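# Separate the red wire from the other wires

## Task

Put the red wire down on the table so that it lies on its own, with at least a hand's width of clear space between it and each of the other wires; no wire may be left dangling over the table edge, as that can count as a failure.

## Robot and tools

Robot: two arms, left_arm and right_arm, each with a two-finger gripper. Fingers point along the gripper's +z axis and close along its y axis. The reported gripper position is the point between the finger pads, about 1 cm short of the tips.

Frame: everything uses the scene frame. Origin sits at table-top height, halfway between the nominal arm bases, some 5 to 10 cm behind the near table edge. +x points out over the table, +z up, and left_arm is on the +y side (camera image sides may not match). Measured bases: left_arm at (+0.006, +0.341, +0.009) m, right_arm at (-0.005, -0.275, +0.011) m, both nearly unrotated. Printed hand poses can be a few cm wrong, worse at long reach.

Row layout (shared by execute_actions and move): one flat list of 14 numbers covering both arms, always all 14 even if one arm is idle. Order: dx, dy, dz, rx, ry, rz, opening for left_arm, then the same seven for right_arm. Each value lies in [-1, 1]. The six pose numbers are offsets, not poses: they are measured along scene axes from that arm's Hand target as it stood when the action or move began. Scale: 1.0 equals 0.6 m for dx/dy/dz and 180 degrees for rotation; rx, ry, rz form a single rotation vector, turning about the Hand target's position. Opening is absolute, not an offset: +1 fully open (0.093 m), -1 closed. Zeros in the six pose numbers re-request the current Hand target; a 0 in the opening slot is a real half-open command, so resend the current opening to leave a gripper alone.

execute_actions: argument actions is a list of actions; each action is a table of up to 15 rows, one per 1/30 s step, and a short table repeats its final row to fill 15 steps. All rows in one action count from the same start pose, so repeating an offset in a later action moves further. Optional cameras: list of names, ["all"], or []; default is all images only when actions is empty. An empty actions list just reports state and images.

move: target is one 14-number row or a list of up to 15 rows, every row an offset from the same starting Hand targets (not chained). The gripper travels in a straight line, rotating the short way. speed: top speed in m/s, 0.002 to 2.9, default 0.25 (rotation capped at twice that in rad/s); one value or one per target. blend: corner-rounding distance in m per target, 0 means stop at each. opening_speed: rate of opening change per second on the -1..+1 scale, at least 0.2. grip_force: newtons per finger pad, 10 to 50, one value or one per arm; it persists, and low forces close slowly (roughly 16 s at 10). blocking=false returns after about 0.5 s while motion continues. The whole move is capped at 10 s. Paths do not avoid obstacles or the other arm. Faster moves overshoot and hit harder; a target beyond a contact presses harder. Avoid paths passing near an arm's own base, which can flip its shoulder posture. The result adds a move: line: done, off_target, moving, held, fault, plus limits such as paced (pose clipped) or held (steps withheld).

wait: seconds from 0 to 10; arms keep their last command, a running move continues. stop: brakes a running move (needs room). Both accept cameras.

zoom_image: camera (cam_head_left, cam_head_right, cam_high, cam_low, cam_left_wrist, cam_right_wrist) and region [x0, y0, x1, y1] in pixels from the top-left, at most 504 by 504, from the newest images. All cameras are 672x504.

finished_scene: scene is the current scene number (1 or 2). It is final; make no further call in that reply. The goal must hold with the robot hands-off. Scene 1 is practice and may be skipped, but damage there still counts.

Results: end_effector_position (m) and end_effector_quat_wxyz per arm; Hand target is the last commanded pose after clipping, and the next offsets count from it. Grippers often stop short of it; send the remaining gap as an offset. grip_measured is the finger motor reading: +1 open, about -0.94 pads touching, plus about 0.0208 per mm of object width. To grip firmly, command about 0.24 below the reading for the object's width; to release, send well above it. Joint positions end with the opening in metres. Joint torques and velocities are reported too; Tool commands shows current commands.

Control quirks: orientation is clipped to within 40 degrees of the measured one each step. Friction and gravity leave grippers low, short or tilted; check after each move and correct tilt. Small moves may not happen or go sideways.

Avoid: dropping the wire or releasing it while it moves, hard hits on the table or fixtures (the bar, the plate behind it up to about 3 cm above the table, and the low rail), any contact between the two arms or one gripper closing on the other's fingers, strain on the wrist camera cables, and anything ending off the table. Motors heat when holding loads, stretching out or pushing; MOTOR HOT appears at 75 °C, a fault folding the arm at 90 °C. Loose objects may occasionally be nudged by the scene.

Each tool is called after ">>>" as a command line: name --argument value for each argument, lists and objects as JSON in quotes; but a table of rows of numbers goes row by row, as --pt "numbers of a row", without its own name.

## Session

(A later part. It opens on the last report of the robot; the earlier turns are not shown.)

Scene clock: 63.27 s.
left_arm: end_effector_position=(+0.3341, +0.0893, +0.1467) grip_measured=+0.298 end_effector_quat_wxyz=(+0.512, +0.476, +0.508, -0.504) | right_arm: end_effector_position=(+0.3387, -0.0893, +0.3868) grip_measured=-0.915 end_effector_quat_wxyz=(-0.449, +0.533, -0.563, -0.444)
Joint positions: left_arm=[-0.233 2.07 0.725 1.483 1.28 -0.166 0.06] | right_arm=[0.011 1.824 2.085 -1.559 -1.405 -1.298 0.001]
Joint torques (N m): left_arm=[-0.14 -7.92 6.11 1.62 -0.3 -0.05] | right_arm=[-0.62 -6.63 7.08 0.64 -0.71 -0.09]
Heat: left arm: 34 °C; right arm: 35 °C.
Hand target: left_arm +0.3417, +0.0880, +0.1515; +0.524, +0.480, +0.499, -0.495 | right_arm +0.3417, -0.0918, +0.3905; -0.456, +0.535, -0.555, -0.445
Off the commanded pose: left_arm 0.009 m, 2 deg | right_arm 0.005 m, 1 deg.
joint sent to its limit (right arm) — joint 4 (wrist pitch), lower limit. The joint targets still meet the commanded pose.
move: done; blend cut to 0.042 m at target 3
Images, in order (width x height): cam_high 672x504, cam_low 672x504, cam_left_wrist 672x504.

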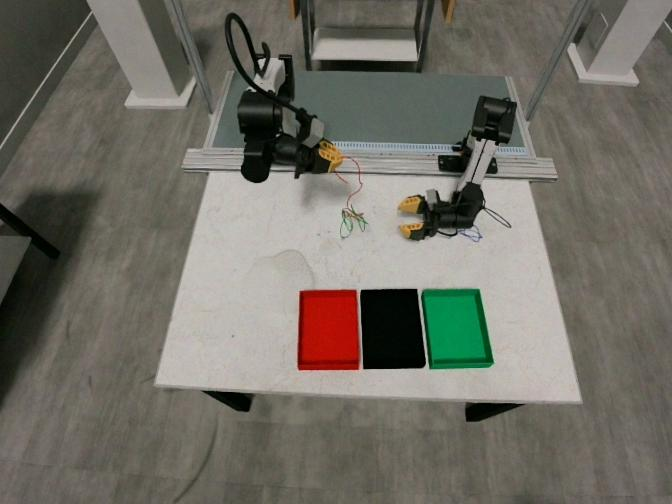

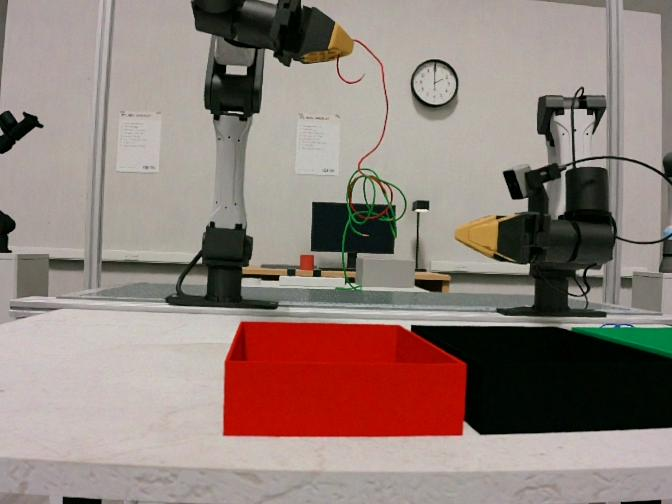

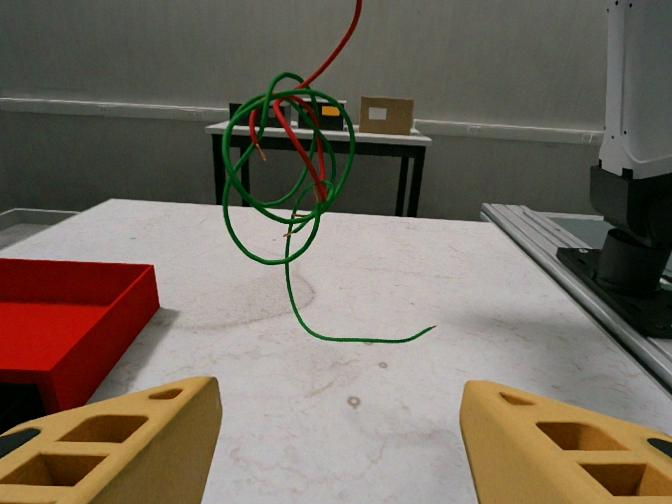

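>>> move --pt "0.025 -0.03 0.068 0 0 0 0.3 0 0 0 0 0 0 -0.922" --pt "0.03 -0.135 0.068 0 0 0 0.3 0 0 0 0 0 0 -0.922" --speed 0.15 --blend '[0.02,0]' --cameras '["cam_low","cam_high","cam_left_wrist"]'

>>> zoom_image --camera "cam_low" --region '[300, 90, 500, 290]'

>>> zoom_image --camera "cam_high" --region '[310, 150, 450, 270]'

Scene clock: 70.73 s.
left_arm: end_effector_position=(+0.3519, +0.0093, +0.1834) grip_measured=+0.298 end_effector_quat_wxyz=(+0.509, +0.477, +0.509, -0.503) | right_arm: end_effector_position=(+0.3387, -0.0893, +0.3868) grip_measured=-0.915 end_effector_quat_wxyz=(-0.449, +0.533, -0.563, -0.444)
Joint positions: left_arm=[-0.427 2.023 0.943 1.154 1.089 -0.1 0.06] | right_arm=[0.011 1.824 2.085 -1.559 -1.405 -1.298 0.001]
Joint torques (N m): left_arm=[-0.09 -9.14 7.87 1.73 -0.23 -0.07] | right_arm=[-0.59 -6.61 7.08 0.64 -0.72 -0.09]
Heat: left arm: 34 °C; right arm: 35 °C.
Hand target: left_arm +0.3597, +0.0070, +0.1924; +0.524, +0.480, +0.499, -0.495 | right_arm +0.3417, -0.0918, +0.3905; -0.456, +0.535, -0.555, -0.445
Off the commanded pose: left_arm 0.012 m, 2 deg | right_arm 0.005 m, 1 deg.
joint sent to its limit (right arm) — joint 4 (wrist pitch), lower limit. The joint targets still meet the commanded pose.
move: off_target (left_arm)
Images, in order (width x height): cam_high 672x504, cam_low 672x504, cam_left_wrist 672x504.

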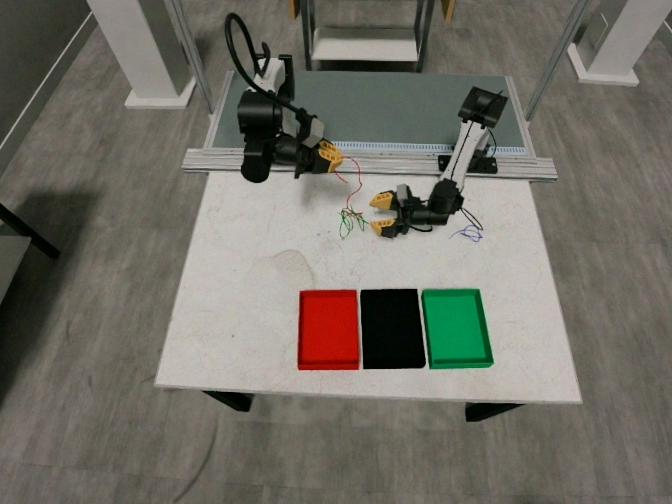

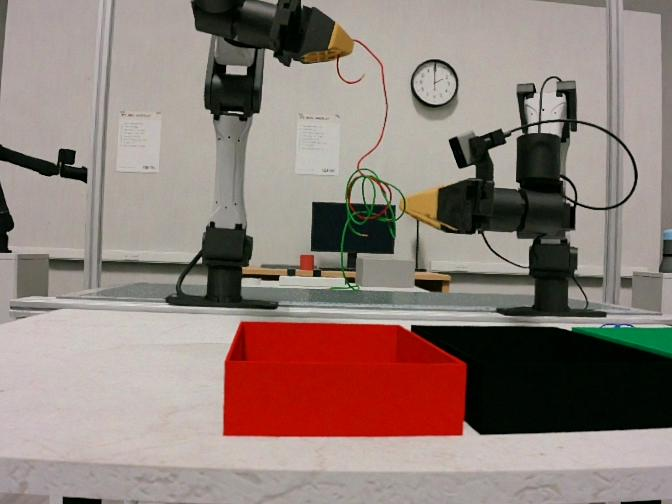

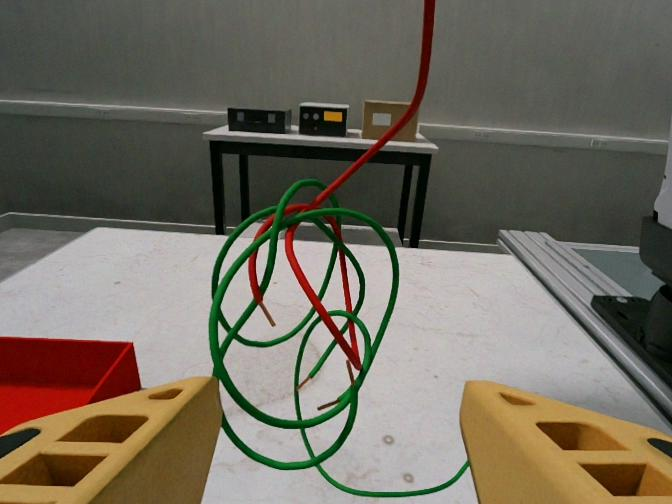

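Scaled by 2.520 from the camera's 672x504 image, which has a finer 960x720 frame.

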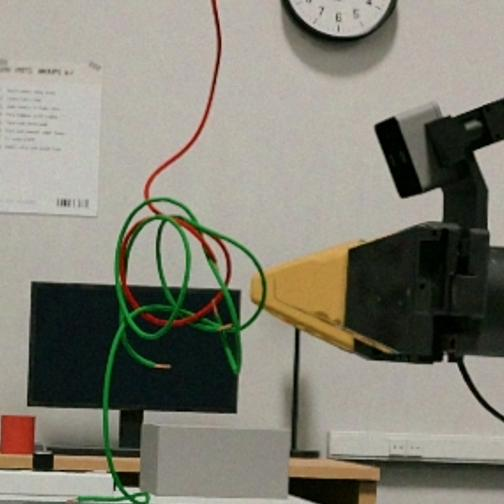

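Scaled by 3.600 from the camera's 672x504 image, which has a finer 960x720 frame.

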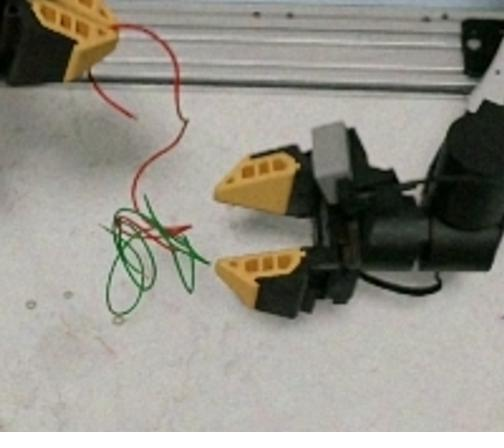

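>>> move --pt "0.026 -0.005 -0.008 0 0 0 0.3 0 0 0 0 0 0 -0.922" --pt "0.026 -0.017 -0.008 0 0 0 0.3 0 0 0 0 0 0 -0.922" --pt "0.026 -0.017 -0.008 0 0 0 -1 0 0 0 0 0 0 -0.922" --speed 0.12 --blend '[0.004,0,0]' --opening_speed 1.2 --cameras '["cam_low","cam_high","cam_left_wrist"]'

>>> zoom_image --camera "cam_low" --region '[300, 90, 500, 290]'

>>> zoom_image --camera "cam_left_wrist" --region '[180, 150, 510, 480]'

Scene clock: 77.23 s.
left_arm: end_effector_position=(+0.3696, +0.0016, +0.1788) grip_measured=-0.976 end_effector_quat_wxyz=(+0.511, +0.475, +0.511, -0.501) | right_arm: end_effector_position=(+0.3386, -0.0893, +0.3868) grip_measured=-0.915 end_effector_quat_wxyz=(-0.449, +0.533, -0.563, -0.444)
Joint positions: left_arm=[-0.427 2.086 1.024 1.133 1.081 -0.098 0] | right_arm=[0.011 1.824 2.085 -1.56 -1.405 -1.298 0.001]
Joint torques (N m): left_arm=[-0.58 -9.62 8.06 1.76 -0.23 -0.04] | right_arm=[-0.61 -6.61 7.05 0.65 -0.71 -0.08]
Heat: left arm: 35 °C; right arm: 35 °C.
Hand target: left_arm +0.3753, -0.0032, +0.1874; +0.524, +0.480, +0.499, -0.495 | right_arm +0.3417, -0.0918, +0.3905; -0.456, +0.535, -0.555, -0.445
Off the commanded pose: left_arm 0.011 m, 2 deg | right_arm 0.005 m, 1 deg.
joint sent to its limit (right arm) — joint 4 (wrist pitch), lower limit. The joint targets still meet the commanded pose.
move: off_target (left_arm); blend cut to 0.0036 m at target 1; target 3's new opening was sent with left_arm's hand 0.011 m and 2 deg from that target
Images, in order (width x height): cam_high 672x504, cam_low 672x504, cam_left_wrist 672x504.

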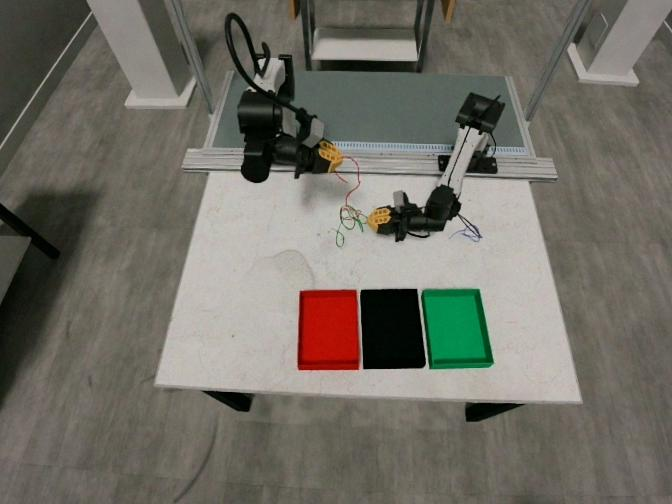

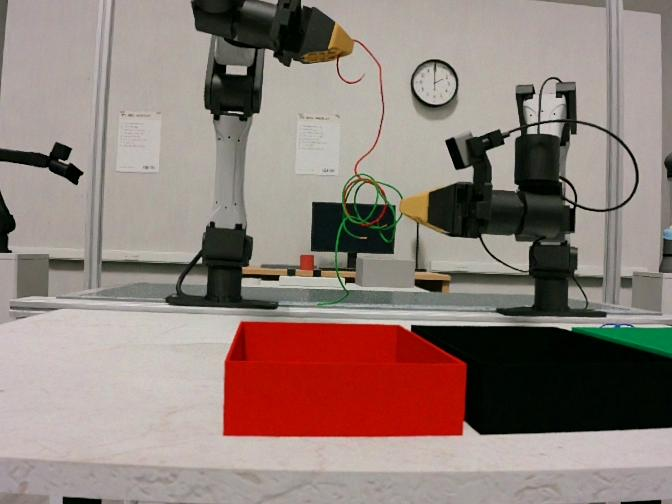

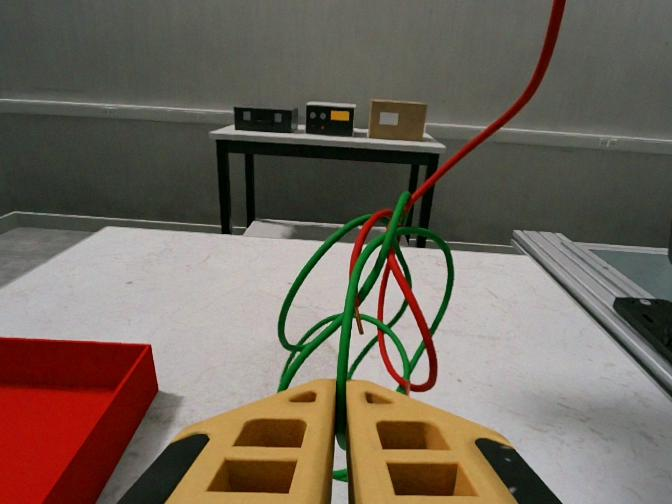

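Scaled by 2.520 from the camera's 672x504 image, which has a finer 960x720 frame.

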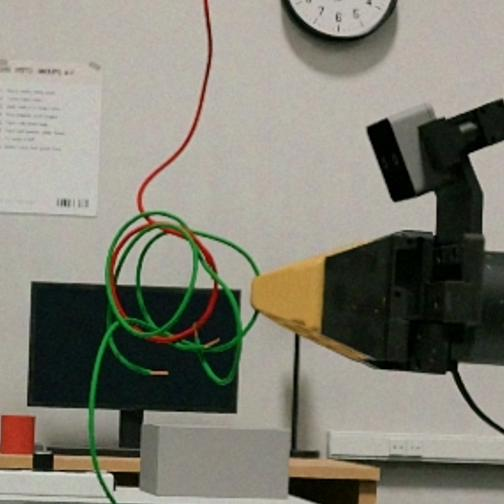

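Scaled by 1.527 from the camera's 672x504 image, which has a finer 960x720 frame.

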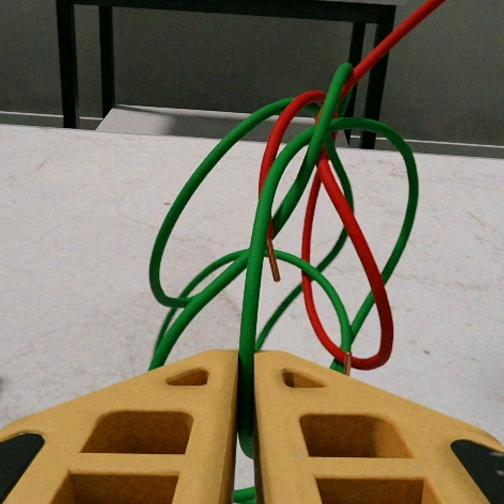

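>>> move --target '[-0.02,0.42,-0.03,0,0,0.16,-1,0.03,-0.27,-0.06,0,0,-0.2,-0.922]' --speed 0.14 --cameras '["cam_low","cam_high"]'

>>> zoom_image --camera "cam_low" --region '[200, 90, 500, 390]'

Scene clock: 83.27 s.
left_arm: end_effector_position=(+0.3675, +0.2482, +0.1590) grip_measured=-0.976 end_effector_quat_wxyz=(+0.620, +0.332, +0.615, -0.357) | right_arm: end_effector_position=(+0.3624, -0.2513, +0.3524) grip_measured=-0.915 end_effector_quat_wxyz=(+0.565, -0.339, +0.691, +0.296)
Joint positions: left_arm=[0.203 1.872 0.5 1.446 1.203 -0.109 0] | right_arm=[-0.449 1.425 1.363 -0.593 -1.346 -0.611 0.001]
Joint torques (N m): left_arm=[0.14 -9.57 2.84 1.9 -0.1 -0.18] | right_arm=[-0.62 -7.19 5.76 1.7 -0.17 0.1]
Heat: left arm: 37 °C; right arm: 34 °C.
Hand target: left_arm +0.3633, +0.2489, +0.1695; +0.631, +0.341, +0.603, -0.349 | right_arm +0.3597, -0.2537, +0.3545; +0.571, -0.337, +0.693, +0.283
Off the commanded pose: left_arm 0.011 m, 2 deg | right_arm 0.004 m, 2 deg.
move: off_target (left_arm)
Images, in order (width x height): cam_high 672x504, cam_low 672x504.

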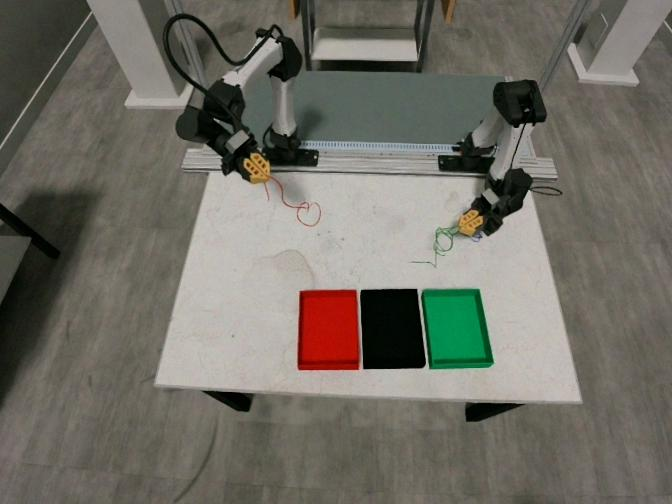

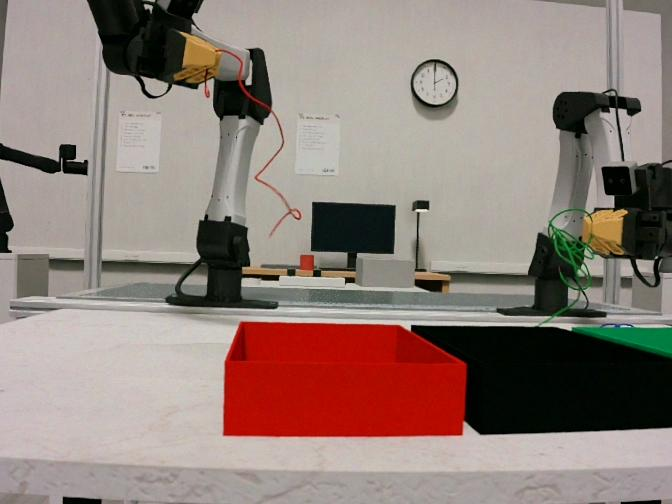

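Scaled by 1.680 from the camera's 672x504 image, which has a finer 960x720 frame.

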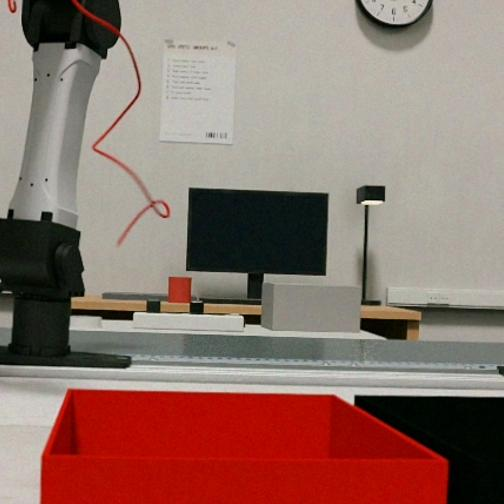

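>>> move --pt "0 0 -0.18 0 0 0 -1 -0.04 0 -0.5 0 0 0 -0.922" --pt "0 0 -0.18 0 0 0 0.0 -0.04 0 -0.5 0 0 0 -0.1" --speed 0.2 --opening_speed 1.0 --cameras '["cam_low","cam_high","cam_left_wrist","cam_right_wrist"]'

Scene clock: 90.47 s.
left_arm: end_effector_position=(+0.3570, +0.2453, +0.0519) grip_measured=-0.002 end_effector_quat_wxyz=(+0.574, +0.345, +0.649, -0.362) | right_arm: end_effector_position=(+0.3368, -0.2539, +0.0618) grip_measured=-0.103 end_effector_quat_wxyz=(+0.577, -0.346, +0.684, +0.282)
Joint positions: left_arm=[0.203 2.231 0.497 1.502 1.231 0.135 0.045] | right_arm=[-0.444 1.948 0.487 0.889 -1.337 -0.568 0.04]
Joint torques (N m): left_arm=[0.46 -7.21 3.37 2.34 0.09 -0.05] | right_arm=[0.34 -5.26 2.5 1.73 -0.08 0.15]
Heat: left arm: 37 °C; right arm: 34 °C.
Hand target: left_arm +0.3633, +0.2488, +0.0615; +0.631, +0.341, +0.603, -0.349 | right_arm +0.3357, -0.2536, +0.0545; +0.571, -0.337, +0.693, +0.283
Off the commanded pose: left_arm 0.012 m, 9 deg | right_arm 0.007 m, 2 deg.
joint sent to its limit (left arm) — joint 4 (wrist pitch), upper limit. The joint targets are off in orientation, not in position.
move: off_target (left_arm); target 2's new opening was sent with left_arm's hand 0.012 m and 9 deg from that target
Images, in order (width x height): cam_high 672x504, cam_low 672x504, cam_left_wrist 672x504, cam_right_wrist 672x504.

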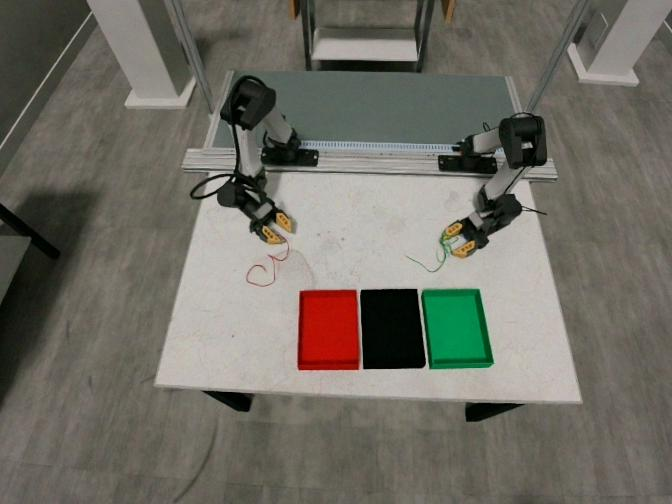

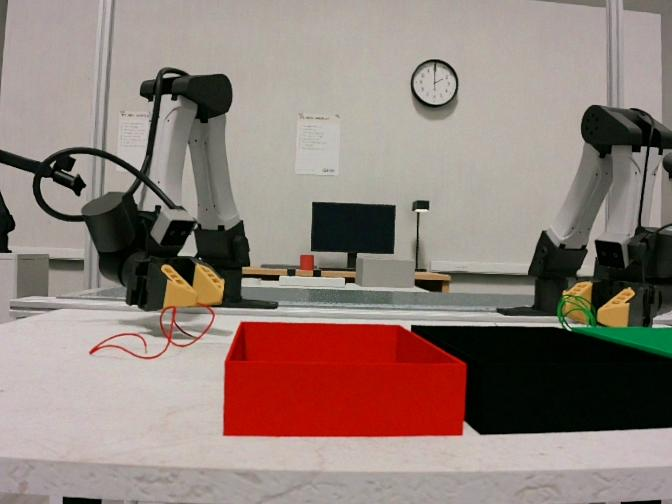

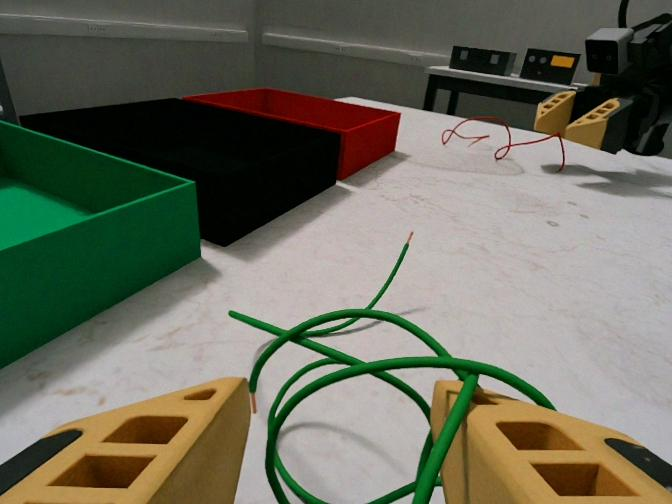

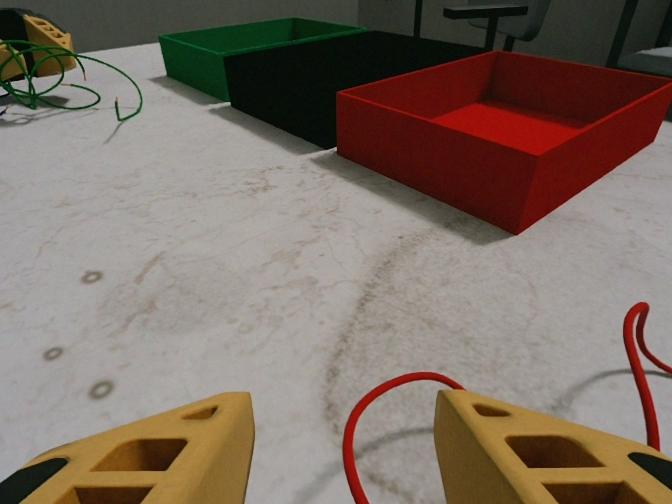

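>>> move --target '[-0.085,0.12,0,0,0,0.02,0.0,-0.09,-0.11,0,0,0,0,-0.1]' --speed 0.12 --cameras '["cam_high","cam_left_wrist","cam_right_wrist"]'

>>> zoom_image --camera "cam_high" --region '[210, 170, 540, 330]'

Scene clock: 95.30 s.
left_arm: end_effector_position=(+0.3126, +0.3201, +0.0521) grip_measured=-0.002 end_effector_quat_wxyz=(+0.602, +0.314, +0.646, -0.349) | right_arm: end_effector_position=(+0.2784, -0.3136, +0.0491) grip_measured=-0.103 end_effector_quat_wxyz=(+0.607, -0.267, +0.701, +0.262)
Joint positions: left_arm=[0.526 2.231 0.391 1.502 1.483 0.252 0.045] | right_arm=[-0.77 1.92 0.49 0.165 -1.49 -1.209 0.04]
Joint torques (N m): left_arm=[0.06 -8.53 0.39 2.14 0.16 -0.04] | right_arm=[-0.39 -7.68 3.9 0.73 -0.48 -0.15]
Heat: left arm: 37 °C; right arm: 34 °C.
Hand target: left_arm +0.3123, +0.3208, +0.0615; +0.642, +0.322, +0.614, -0.329 | right_arm +0.2818, -0.3197, +0.0546; +0.571, -0.337, +0.693, +0.283
Off the commanded pose: left_arm 0.009 m, 6 deg | right_arm 0.009 m, 9 deg.
joint sent to its limit (left arm) — joint 4 (wrist pitch), upper limit. The joint targets are off in orientation, not in position.
move: off_target (left_arm, right_arm)
Images, in order (width x height): cam_high 672x504, cam_left_wrist 672x504, cam_right_wrist 672x504.

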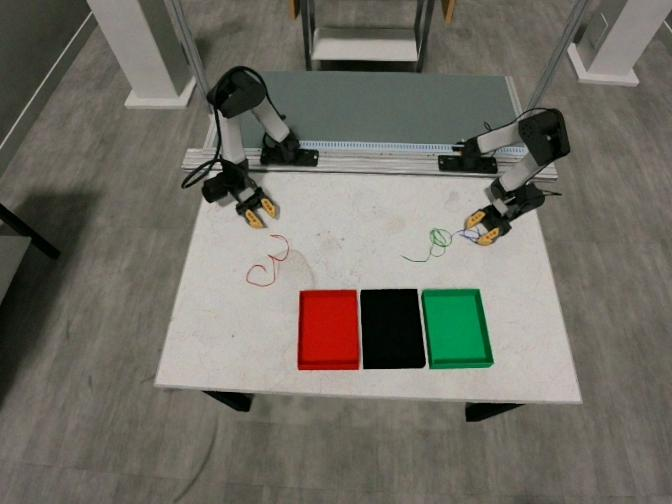

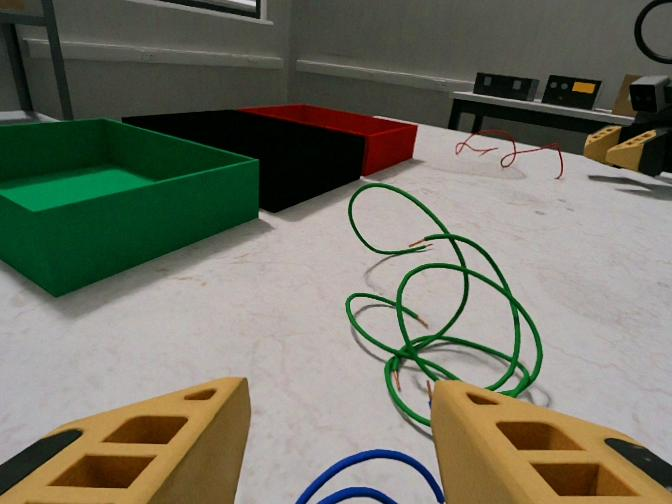

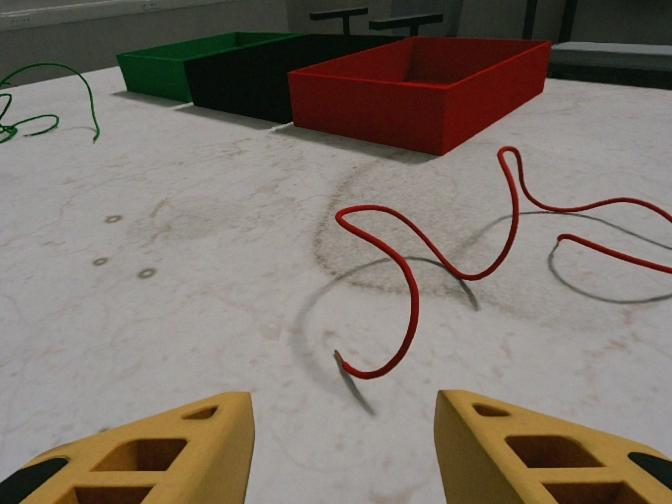

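Scaled by 1.527 from the camera's 672x504 image, which has a finer 960x720 frame.

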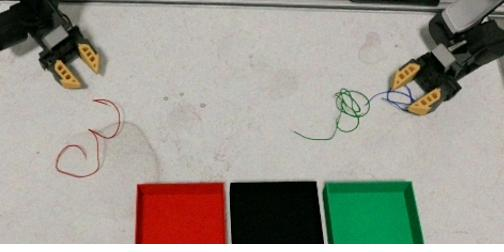

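>>> finished_scene --scene 2

The scene is finished: the task was done.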